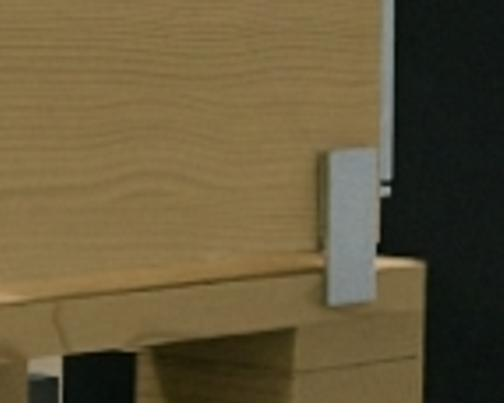

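Emit:
{"api": "move", "payload": {
  "arm1": {"joints":{"joint2_rad":1.2461,"joint4_rad":1.2681,"joint6_rad":0.5974},"min_time_s":1.2},
  "arm2": {"joints":{"joint2_rad":1.2352,"joint4_rad":1.3298,"joint6_rad":0.5466},"min_time_s":1.2},
  "arm3": {"joints":{"joint2_rad":1.3602,"joint4_rad":1.0309,"joint6_rad":0.7205},"min_time_s":1.2},
  "arm4": {"joints":{"joint2_rad":1.2465,"joint4_rad":1.5222,"joint6_rad":0.3429},"min_time_s":1.2}
}}

Emit:
{"api": "wait", "payload": {
  "seconds": 0.5
}}

Scene clock: 1246.47 s.
Joint torques (N m): arm1=[-2.19 -23.66 -3.08 -5.37 -0.98 -1.2 -0.09] | arm2=[-0.39 -36.49 0.79 -11.04 0.57 -1.97 -0.27] | arm3=[-2.16 -31.53 1.77 -7.27 1.09 0.62 1.1] | arm4=[-0.86 -36.48 0.67 -7.11 1.69 0.46 1.53]
Motor temperatures (°C): arm1=[35 37 32 38 37 42 39] | arm2=[33 50 33 35 41 40 40] | arm3=[36 50 30 36 38 40 40] | arm4=[36 50 31 34 36 35 46]
Flange force (N): arm1=[-4.1 1.6 -2.5] | arm2=[-0.6 -5.0 18.2] | arm3=[-2.4 1.7 10.8] | arm4=[0.4 -5.5 26.3]
move: arm1 done; arm2 done; arm3 done; arm4 done
Joint velocities: within noise
arm1.joint_positions: joint1_rad=+0.136 joint2_rad=+1.246 joint3_rad=+0.000 joint4_rad=+1.268 joint5_rad=+0.000 joint6_rad=+0.597 joint7_rad=+0.209 gripper_m=+0.019
arm1.joint_status: all done
arm1.hand: x=-0.2676 y=-0.2966 z=+0.6490 quat_wxyz=(-0.003, -0.011, -1.000, -0.015) (m; scene frame)
arm2.joint_positions: joint1_rad=+0.143 joint2_rad=+1.235 joint3_rad=+0.000 joint4_rad=+1.330 joint5_rad=+0.000 joint6_rad=+0.547 joint7_rad=+0.050 gripper_m=+0.019
arm2.joint_status: all done
arm2.hand: x=+0.2894 y=-0.3065 z=+0.6435 quat_wxyz=(-0.003, -0.012, -1.000, -0.011) (m; scene frame)
arm3.joint_positions: joint1_rad=+0.385 joint2_rad=+1.360 joint3_rad=+0.000 joint4_rad=+1.031 joint5_rad=+0.000 joint6_rad=+0.720 joint7_rad=+0.204 gripper_m=+0.019
arm3.joint_status: all done
arm3.hand: x=+0.3812 y=+0.0870 z=+0.6414 quat_wxyz=(-0.011, -0.710, +0.704, +0.016) (m; scene frame)
arm4.joint_positions: joint1_rad=-0.619 joint2_rad=+1.246 joint3_rad=+0.000 joint4_rad=+1.522 joint5_rad=+0.000 joint6_rad=+0.343 joint7_rad=+6.009 gripper_m=+0.019
arm4.joint_status: all done
arm4.hand: x=-0.3951 y=-0.0118 z=+0.6427 quat_wxyz=(+0.005, +0.695, +0.719, +0.012) (m; scene frame)
pictures: none

Scene clock: 1246.97 s.
Joint torques (N m): arm1=[-2.14 -23.65 -3.01 -5.35 -0.97 -1.19 -0.11] | arm2=[-0.36 -36.5 0.87 -11.08 0.54 -1.96 -0.28] | arm3=[-2.09 -31.69 1.78 -7.25 1.06 0.59 1.08] | arm4=[-0.87 -36.48 0.64 -7.13 1.67 0.45 1.54]
Motor temperatures (°C): arm1=[35 37 32 38 37 42 39] | arm2=[33 50 33 35 41 40 40] | arm3=[36 50 30 36 38 40 40] | arm4=[36 50 31 34 36 35 46]
Flange force (N): arm1=[-4.0 1.6 -2.5] | arm2=[-0.6 -5.2 18.1] | arm3=[-2.5 2.2 11.1] | arm4=[0.4 -5.5 26.3]
Joint velocities: within noise
arm1.joint_positions: joint1_rad=+0.136 joint2_rad=+1.246 joint3_rad=+0.000 joint4_rad=+1.268 joint5_rad=+0.000 joint6_rad=+0.597 joint7_rad=+0.209 gripper_m=+0.019
arm1.joint_status: all done
arm1.hand: x=-0.2676 y=-0.2966 z=+0.6490 quat_wxyz=(-0.003, -0.011, -1.000, -0.015) (m; scene frame)
arm2.joint_positions: joint1_rad=+0.143 joint2_rad=+1.235 joint3_rad=+0.000 joint4_rad=+1.330 joint5_rad=+0.000 joint6_rad=+0.547 joint7_rad=+0.050 gripper_m=+0.019
arm2.joint_status: all done
arm2.hand: x=+0.2894 y=-0.3065 z=+0.6435 quat_wxyz=(-0.003, -0.012, -1.000, -0.011) (m; scene frame)
arm3.joint_positions: joint1_rad=+0.385 joint2_rad=+1.360 joint3_rad=+0.000 joint4_rad=+1.031 joint5_rad=+0.000 joint6_rad=+0.720 joint7_rad=+0.204 gripper_m=+0.019
arm3.joint_status: all done
arm3.hand: x=+0.3812 y=+0.0870 z=+0.6414 quat_wxyz=(-0.011, -0.710, +0.704, +0.016) (m; scene frame)
arm4.joint_positions: joint1_rad=-0.619 joint2_rad=+1.246 joint3_rad=+0.000 joint4_rad=+1.522 joint5_rad=+0.000 joint6_rad=+0.343 joint7_rad=+6.009 gripper_m=+0.019
arm4.joint_status: all done
arm4.hand: x=-0.3951 y=-0.0118 z=+0.6427 quat_wxyz=(+0.005, +0.695, +0.719, +0.012) (m; scene frame)
wait: 0.50 s; at rest by 0.27 s
pictures: none

Emit:
{"api": "move", "payload": {
  "arm1": {"joints":{"joint2_rad":1.2497,"joint4_rad":1.2667,"joint6_rad":0.5952},"min_time_s":1.2},
  "arm2": {"joints":{"joint2_rad":1.2392,"joint4_rad":1.3281,"joint6_rad":0.5443},"min_time_s":1.2},
  "arm3": {"joints":{"joint2_rad":1.3636,"joint4_rad":1.0290,"joint6_rad":0.7190},"min_time_s":1.2},
  "arm4": {"joints":{"joint2_rad":1.2509,"joint4_rad":1.5200,"joint6_rad":0.3407},"min_time_s":1.2}
}}

Emit:
{"api": "wait", "payload": {
  "seconds": 0.5,
  "cameras": ["cam_low"]
}}

Emit:
{"api": "zoom_image", "payload": {
  "camera": "cam_low",
  "region": [316, 260, 416, 340]
}}

Scene clock: 1249.93 s.
Joint torques (N m): arm1=[-2.19 -24.32 -3.15 -5.28 -1.09 -0.98 -0.16] | arm2=[-0.29 -35.69 0.92 -10.99 0.45 -2.07 -0.39] | arm3=[-1.9 -32.53 1.83 -7.59 1.05 0.59 1.12] | arm4=[-0.81 -35.78 0.67 -6.99 1.67 0.46 1.51]
Motor temperatures (°C): arm1=[35 37 32 38 37 42 39] | arm2=[33 50 33 35 41 40 40] | arm3=[36 49 30 36 38 40 40] | arm4=[36 50 31 34 36 35 46]
Flange force (N): arm1=[-4.3 2.1 -0.9] | arm2=[-0.6 -5.7 16.4] | arm3=[-2.0 1.8 12.4] | arm4=[0.4 -5.7 24.8]
move: arm1 done; arm2 done; arm3 done; arm4 done
Joint velocities: within noise
arm1.joint_positions: joint1_rad=+0.136 joint2_rad=+1.250 joint3_rad=+0.000 joint4_rad=+1.267 joint5_rad=+0.000 joint6_rad=+0.595 joint7_rad=+0.209 gripper_m=+0.019
arm1.joint_status: all done
arm1.hand: x=-0.2677 y=-0.2967 z=+0.6471 quat_wxyz=(-0.003, -0.011, -1.000, -0.015) (m; scene frame)
arm2.joint_positions: joint1_rad=+0.143 joint2_rad=+1.239 joint3_rad=+0.000 joint4_rad=+1.328 joint5_rad=+0.000 joint6_rad=+0.544 joint7_rad=+0.050 gripper_m=+0.019
arm2.joint_status: all done
arm2.hand: x=+0.2894 y=-0.3065 z=+0.6415 quat_wxyz=(-0.003, -0.012, -1.000, -0.011) (m; scene frame)
arm3.joint_positions: joint1_rad=+0.385 joint2_rad=+1.364 joint3_rad=+0.000 joint4_rad=+1.029 joint5_rad=+0.000 joint6_rad=+0.719 joint7_rad=+0.204 gripper_m=+0.019
arm3.joint_status: all done
arm3.hand: x=+0.3812 y=+0.0870 z=+0.6397 quat_wxyz=(-0.011, -0.710, +0.704, +0.016) (m; scene frame)
arm4.joint_positions: joint1_rad=-0.619 joint2_rad=+1.251 joint3_rad=+0.000 joint4_rad=+1.520 joint5_rad=+0.000 joint6_rad=+0.341 joint7_rad=+6.009 gripper_m=+0.019
arm4.joint_status: all done
arm4.hand: x=-0.3951 y=-0.0118 z=+0.6406 quat_wxyz=(+0.005, +0.695, +0.719, +0.012) (m; scene frame)
pictures: none

Scene clock: 1250.43 s.
Joint torques (N m): arm1=[-2.16 -24.36 -3.08 -5.27 -1.06 -0.95 -0.13] | arm2=[-0.29 -35.69 0.84 -10.97 0.49 -2.05 -0.36] | arm3=[-1.93 -32.53 1.83 -7.5 1.09 0.64 1.12] | arm4=[-0.83 -35.77 0.66 -7 1.64 0.44 1.52]
Motor temperatures (°C): arm1=[35 37 32 38 37 42 39] | arm2=[33 50 33 35 41 40 40] | arm3=[36 49 30 36 38 40 40] | arm4=[36 50 31 34 36 35 46]
Flange force (N): arm1=[-4.2 2.1 -0.8] | arm2=[-0.6 -5.6 16.4] | arm3=[-2.1 2.1 12.5] | arm4=[0.4 -5.7 24.8]
Joint velocities: within noise
arm1.joint_positions: joint1_rad=+0.136 joint2_rad=+1.250 joint3_rad=+0.000 joint4_rad=+1.267 joint5_rad=+0.000 joint6_rad=+0.595 joint7_rad=+0.209 gripper_m=+0.019
arm1.joint_status: all done
arm1.hand: x=-0.2677 y=-0.2967 z=+0.6471 quat_wxyz=(-0.003, -0.011, -1.000, -0.015) (m; scene frame)
arm2.joint_positions: joint1_rad=+0.143 joint2_rad=+1.239 joint3_rad=+0.000 joint4_rad=+1.328 joint5_rad=+0.000 joint6_rad=+0.544 joint7_rad=+0.050 gripper_m=+0.019
arm2.joint_status: all done
arm2.hand: x=+0.2894 y=-0.3065 z=+0.6415 quat_wxyz=(-0.003, -0.012, -1.000, -0.011) (m; scene frame)
arm3.joint_positions: joint1_rad=+0.385 joint2_rad=+1.364 joint3_rad=+0.000 joint4_rad=+1.029 joint5_rad=+0.000 joint6_rad=+0.719 joint7_rad=+0.204 gripper_m=+0.019
arm3.joint_status: all done
arm3.hand: x=+0.3812 y=+0.0870 z=+0.6397 quat_wxyz=(-0.011, -0.710, +0.704, +0.016) (m; scene frame)
arm4.joint_positions: joint1_rad=-0.619 joint2_rad=+1.251 joint3_rad=+0.000 joint4_rad=+1.520 joint5_rad=+0.000 joint6_rad=+0.341 joint7_rad=+6.009 gripper_m=+0.019
arm4.joint_status: all done
arm4.hand: x=-0.3951 y=-0.0118 z=+0.6406 quat_wxyz=(+0.005, +0.695, +0.719, +0.012) (m; scene frame)
wait: 0.50 s; at rest by 0.27 s
pictures: cam_low

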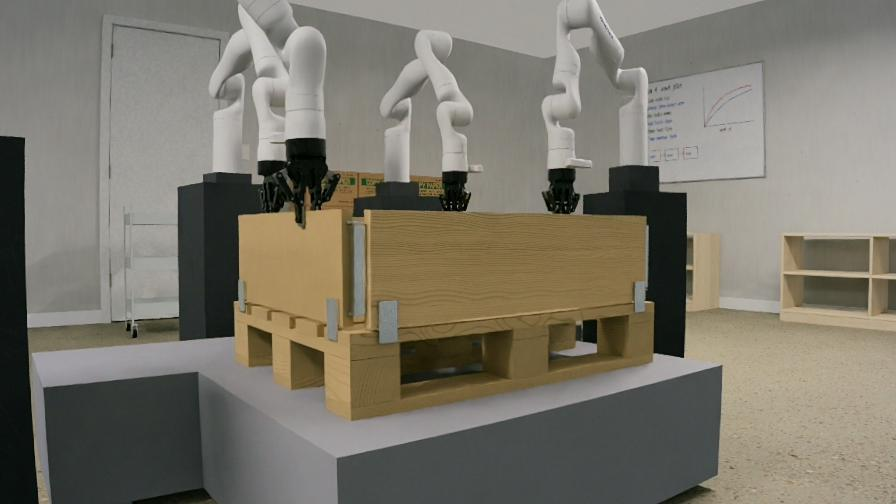

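Scaled by 5.040 from the camera's 896x504 image, which has a finer 1280x720 frame.

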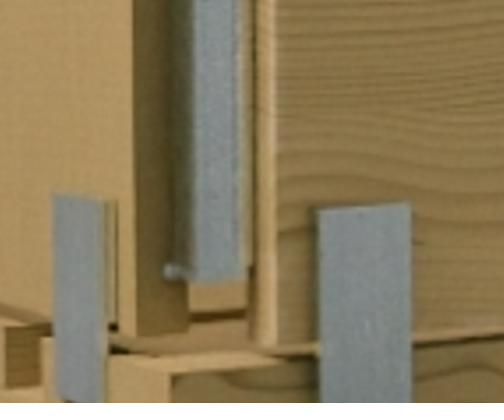

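Emit:
{"api": "move", "payload": {
  "arm1": {"joints":{"joint2_rad":1.2535,"joint4_rad":1.2652,"joint6_rad":0.5929},"min_time_s":1.2},
  "arm2": {"joints":{"joint2_rad":1.2432,"joint4_rad":1.3264,"joint6_rad":0.5420},"min_time_s":1.2},
  "arm3": {"joints":{"joint2_rad":1.3674,"joint4_rad":1.0269,"joint6_rad":0.7173},"min_time_s":1.2},
  "arm4": {"joints":{"joint2_rad":1.2553,"joint4_rad":1.5178,"joint6_rad":0.3385},"min_time_s":1.2}
}}

Emit:
{"api": "wait", "payload": {
  "seconds": 0.5
}}

Scene clock: 1252.83 s.
Joint torques (N m): arm1=[-2.28 -24.47 -3.18 -5.19 -1.1 -0.86 -0.15] | arm2=[-0.17 -35.48 0.94 -10.75 0.5 -1.96 -0.35] | arm3=[-1.9 -32.51 1.94 -7.49 1.13 0.62 1.13] | arm4=[-0.81 -35.5 0.66 -6.92 1.66 0.46 1.52]
Motor temperatures (°C): arm1=[35 36 32 38 37 42 39] | arm2=[33 50 33 35 41 40 40] | arm3=[36 49 30 36 38 40 40] | arm4=[36 49 31 34 36 35 46]
Flange force (N): arm1=[-4.5 2.2 -0.4] | arm2=[-0.4 -5.3 16.2] | arm3=[-2.1 2.1 12.5] | arm4=[0.4 -5.8 24.2]
move: arm1 done; arm2 done; arm3 done; arm4 done
Joint velocities: within noise
arm1.joint_positions: joint1_rad=+0.136 joint2_rad=+1.253 joint3_rad=+0.000 joint4_rad=+1.265 joint5_rad=+0.000 joint6_rad=+0.593 joint7_rad=+0.209 gripper_m=+0.019
arm1.joint_status: all done
arm1.hand: x=-0.2677 y=-0.2968 z=+0.6452 quat_wxyz=(-0.003, -0.011, -1.000, -0.015) (m; scene frame)
arm2.joint_positions: joint1_rad=+0.143 joint2_rad=+1.243 joint3_rad=+0.000 joint4_rad=+1.326 joint5_rad=+0.000 joint6_rad=+0.542 joint7_rad=+0.050 gripper_m=+0.019
arm2.joint_status: all done
arm2.hand: x=+0.2894 y=-0.3066 z=+0.6396 quat_wxyz=(-0.003, -0.012, -1.000, -0.011) (m; scene frame)
arm3.joint_positions: joint1_rad=+0.385 joint2_rad=+1.367 joint3_rad=+0.000 joint4_rad=+1.027 joint5_rad=+0.000 joint6_rad=+0.717 joint7_rad=+0.204 gripper_m=+0.019
arm3.joint_status: all done
arm3.hand: x=+0.3813 y=+0.0870 z=+0.6378 quat_wxyz=(-0.011, -0.710, +0.704, +0.016) (m; scene frame)
arm4.joint_positions: joint1_rad=-0.619 joint2_rad=+1.255 joint3_rad=+0.000 joint4_rad=+1.518 joint5_rad=+0.000 joint6_rad=+0.338 joint7_rad=+6.009 gripper_m=+0.019
arm4.joint_status: all done
arm4.hand: x=-0.3952 y=-0.0118 z=+0.6386 quat_wxyz=(+0.005, +0.695, +0.719, +0.012) (m; scene frame)
pictures: none

Scene clock: 1253.33 s.
Joint torques (N m): arm1=[-2.24 -24.56 -3.15 -5.17 -1.05 -0.84 -0.15] | arm2=[-0.21 -35.47 0.97 -10.72 0.5 -1.95 -0.36] | arm3=[-1.97 -32.64 1.87 -7.57 1.09 0.63 1.05] | arm4=[-0.83 -35.51 0.67 -6.92 1.65 0.45 1.52]
Motor temperatures (°C): arm1=[35 36 32 38 37 42 39] | arm2=[33 50 33 35 41 40 40] | arm3=[36 49 30 36 38 40 40] | arm4=[36 49 31 34 36 35 46]
Flange force (N): arm1=[-4.5 2.4 -0.2] | arm2=[-0.5 -5.2 16.3] | arm3=[-2.2 1.9 12.7] | arm4=[0.4 -5.8 24.2]
Joint velocities: within noise
arm1.joint_positions: joint1_rad=+0.136 joint2_rad=+1.253 joint3_rad=+0.000 joint4_rad=+1.265 joint5_rad=+0.000 joint6_rad=+0.593 joint7_rad=+0.209 gripper_m=+0.019
arm1.joint_status: all done
arm1.hand: x=-0.2677 y=-0.2968 z=+0.6452 quat_wxyz=(-0.003, -0.011, -1.000, -0.015) (m; scene frame)
arm2.joint_positions: joint1_rad=+0.143 joint2_rad=+1.243 joint3_rad=+0.000 joint4_rad=+1.326 joint5_rad=+0.000 joint6_rad=+0.542 joint7_rad=+0.050 gripper_m=+0.019
arm2.joint_status: all done
arm2.hand: x=+0.2894 y=-0.3066 z=+0.6396 quat_wxyz=(-0.003, -0.012, -1.000, -0.011) (m; scene frame)
arm3.joint_positions: joint1_rad=+0.385 joint2_rad=+1.367 joint3_rad=+0.000 joint4_rad=+1.027 joint5_rad=+0.000 joint6_rad=+0.717 joint7_rad=+0.204 gripper_m=+0.019
arm3.joint_status: all done
arm3.hand: x=+0.3813 y=+0.0870 z=+0.6378 quat_wxyz=(-0.011, -0.710, +0.704, +0.016) (m; scene frame)
arm4.joint_positions: joint1_rad=-0.619 joint2_rad=+1.255 joint3_rad=+0.000 joint4_rad=+1.518 joint5_rad=+0.000 joint6_rad=+0.338 joint7_rad=+6.009 gripper_m=+0.019
arm4.joint_status: all done
arm4.hand: x=-0.3952 y=-0.0118 z=+0.6386 quat_wxyz=(+0.005, +0.695, +0.719, +0.012) (m; scene frame)
wait: 0.50 s; at rest by 0.27 s
pictures: none

Emit:
{"api": "move", "payload": {
  "arm1": {"joints":{"joint2_rad":1.2564,"joint4_rad":1.2640,"joint6_rad":0.5912},"min_time_s":1.2},
  "arm2": {"joints":{"joint2_rad":1.2462,"joint4_rad":1.3251,"joint6_rad":0.5403},"min_time_s":1.2},
  "arm3": {"joints":{"joint2_rad":1.3702,"joint4_rad":1.0253,"joint6_rad":0.7161},"min_time_s":1.2},
  "arm4": {"joints":{"joint2_rad":1.2586,"joint4_rad":1.5162,"joint6_rad":0.3368},"min_time_s":1.2}
}}

Emit:
{"api": "wait", "payload": {
  "seconds": 0.5,
  "cameras": ["cam_low"]
}}

Emit:
{"api": "zoom_image", "payload": {
  "camera": "cam_low",
  "region": [316, 270, 416, 350]
}}

Emit:
{"api": "zoom_image", "payload": {
  "camera": "cam_low",
  "region": [225, 250, 325, 330]
}}

Emit:
{"api": "zoom_image", "payload": {
  "camera": "cam_low",
  "region": [570, 250, 670, 330]
}}

Scene clock: 1256.33 s.
Joint torques (N m): arm1=[-2.34 -24.61 -3.22 -5.06 -1.05 -0.76 -0.1] | arm2=[-0.14 -35.25 1 -10.58 0.54 -1.9 -0.35] | arm3=[-1.93 -32.76 1.93 -7.51 1.01 0.6 1.12] | arm4=[-0.9 -35.36 0.62 -6.87 1.67 0.45 1.52]
Motor temperatures (°C): arm1=[35 36 32 38 37 42 39] | arm2=[33 50 33 35 41 40 40] | arm3=[36 49 30 36 38 40 40] | arm4=[36 49 31 34 36 35 46]
Flange force (N): arm1=[-4.6 2.6 0.1] | arm2=[-0.3 -5.2 16.0] | arm3=[-2.3 2.5 13.0] | arm4=[0.2 -5.8 23.9]
move: arm1 done; arm2 done; arm3 done; arm4 done
Joint velocities: within noise
arm1.joint_positions: joint1_rad=+0.136 joint2_rad=+1.256 joint3_rad=+0.000 joint4_rad=+1.264 joint5_rad=+0.000 joint6_rad=+0.591 joint7_rad=+0.209 gripper_m=+0.019
arm1.joint_status: all done
arm1.hand: x=-0.2677 y=-0.2968 z=+0.6437 quat_wxyz=(-0.003, -0.011, -1.000, -0.015) (m; scene frame)
arm2.joint_positions: joint1_rad=+0.143 joint2_rad=+1.246 joint3_rad=+0.000 joint4_rad=+1.325 joint5_rad=+0.000 joint6_rad=+0.540 joint7_rad=+0.050 gripper_m=+0.019
arm2.joint_status: all done
arm2.hand: x=+0.2894 y=-0.3067 z=+0.6381 quat_wxyz=(-0.003, -0.012, -1.000, -0.011) (m; scene frame)
arm3.joint_positions: joint1_rad=+0.385 joint2_rad=+1.370 joint3_rad=+0.000 joint4_rad=+1.025 joint5_rad=+0.000 joint6_rad=+0.716 joint7_rad=+0.204 gripper_m=+0.019
arm3.joint_status: all done
arm3.hand: x=+0.3813 y=+0.0870 z=+0.6364 quat_wxyz=(-0.011, -0.710, +0.704, +0.016) (m; scene frame)
arm4.joint_positions: joint1_rad=-0.619 joint2_rad=+1.259 joint3_rad=+0.000 joint4_rad=+1.516 joint5_rad=+0.000 joint6_rad=+0.337 joint7_rad=+6.009 gripper_m=+0.019
arm4.joint_status: all done
arm4.hand: x=-0.3953 y=-0.0119 z=+0.6371 quat_wxyz=(+0.005, +0.695, +0.719, +0.012) (m; scene frame)
pictures: none

Scene clock: 1256.83 s.
Joint torques (N m): arm1=[-2.4 -24.61 -3.18 -5.08 -1.11 -0.74 -0.12] | arm2=[-0.18 -35.23 1.02 -10.63 0.55 -1.91 -0.35] | arm3=[-1.84 -32.75 1.91 -7.53 1.07 0.62 1.12] | arm4=[-0.85 -35.35 0.64 -6.85 1.67 0.45 1.5]
Motor temperatures (°C): arm1=[35 36 32 38 37 42 39] | arm2=[33 50 33 35 41 40 40] | arm3=[36 49 30 36 38 40 40] | arm4=[36 49 31 34 36 35 46]
Flange force (N): arm1=[-4.7 2.4 0.1] | arm2=[-0.4 -5.3 15.9] | arm3=[-2.0 2.3 12.9] | arm4=[0.3 -5.7 23.9]
Joint velocities: within noise
arm1.joint_positions: joint1_rad=+0.136 joint2_rad=+1.256 joint3_rad=+0.000 joint4_rad=+1.264 joint5_rad=+0.000 joint6_rad=+0.591 joint7_rad=+0.209 gripper_m=+0.019
arm1.joint_status: all done
arm1.hand: x=-0.2677 y=-0.2968 z=+0.6437 quat_wxyz=(-0.003, -0.011, -1.000, -0.015) (m; scene frame)
arm2.joint_positions: joint1_rad=+0.143 joint2_rad=+1.246 joint3_rad=+0.000 joint4_rad=+1.325 joint5_rad=+0.000 joint6_rad=+0.540 joint7_rad=+0.050 gripper_m=+0.019
arm2.joint_status: all done
arm2.hand: x=+0.2894 y=-0.3067 z=+0.6381 quat_wxyz=(-0.003, -0.012, -1.000, -0.011) (m; scene frame)
arm3.joint_positions: joint1_rad=+0.385 joint2_rad=+1.370 joint3_rad=+0.000 joint4_rad=+1.025 joint5_rad=+0.000 joint6_rad=+0.716 joint7_rad=+0.204 gripper_m=+0.019
arm3.joint_status: all done
arm3.hand: x=+0.3813 y=+0.0870 z=+0.6364 quat_wxyz=(-0.011, -0.710, +0.704, +0.016) (m; scene frame)
arm4.joint_positions: joint1_rad=-0.619 joint2_rad=+1.259 joint3_rad=+0.000 joint4_rad=+1.516 joint5_rad=+0.000 joint6_rad=+0.337 joint7_rad=+6.009 gripper_m=+0.019
arm4.joint_status: all done
arm4.hand: x=-0.3953 y=-0.0119 z=+0.6371 quat_wxyz=(+0.005, +0.695, +0.719, +0.012) (m; scene frame)
wait: 0.50 s; at rest by 0.27 s
pictures: cam_low

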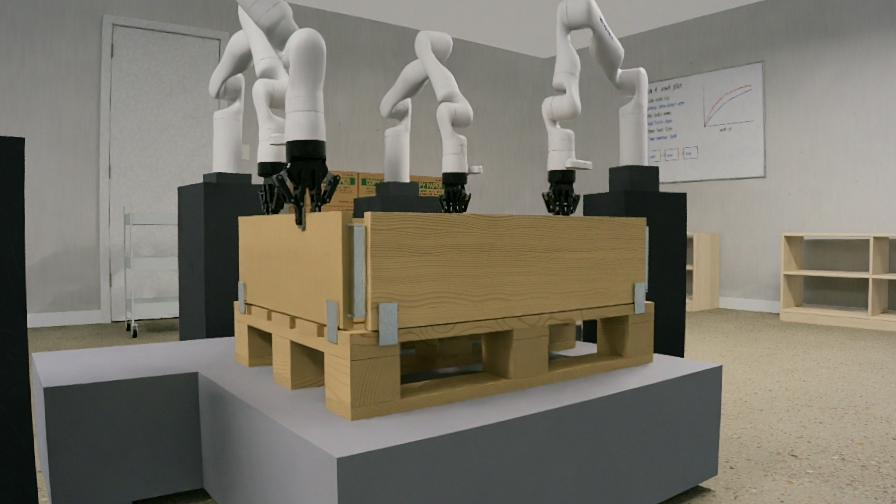

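Scaled by 5.040 from the camera's 896x504 image, which has a finer 1280x720 frame.

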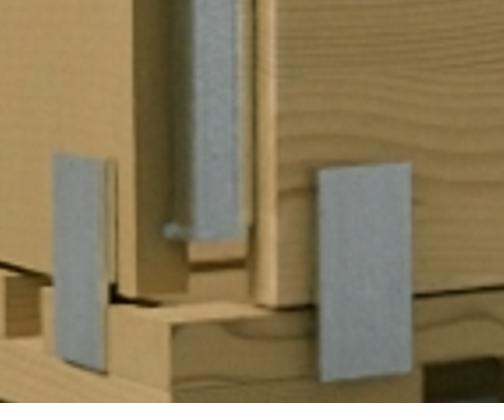

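Scaled by 5.040 from the camera's 896x504 image, which has a finer 1280x720 frame.

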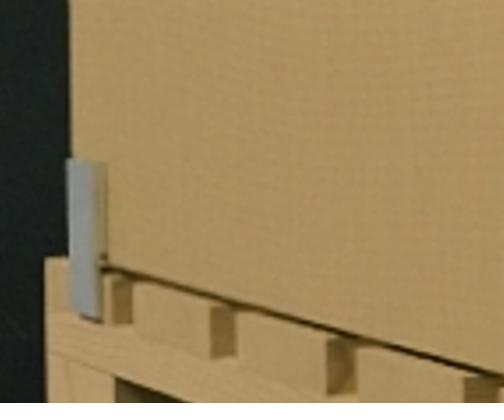

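Scaled by 5.040 from the camera's 896x504 image, which has a finer 1280x720 frame.

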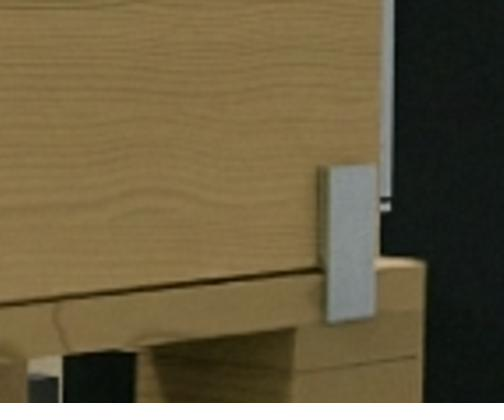

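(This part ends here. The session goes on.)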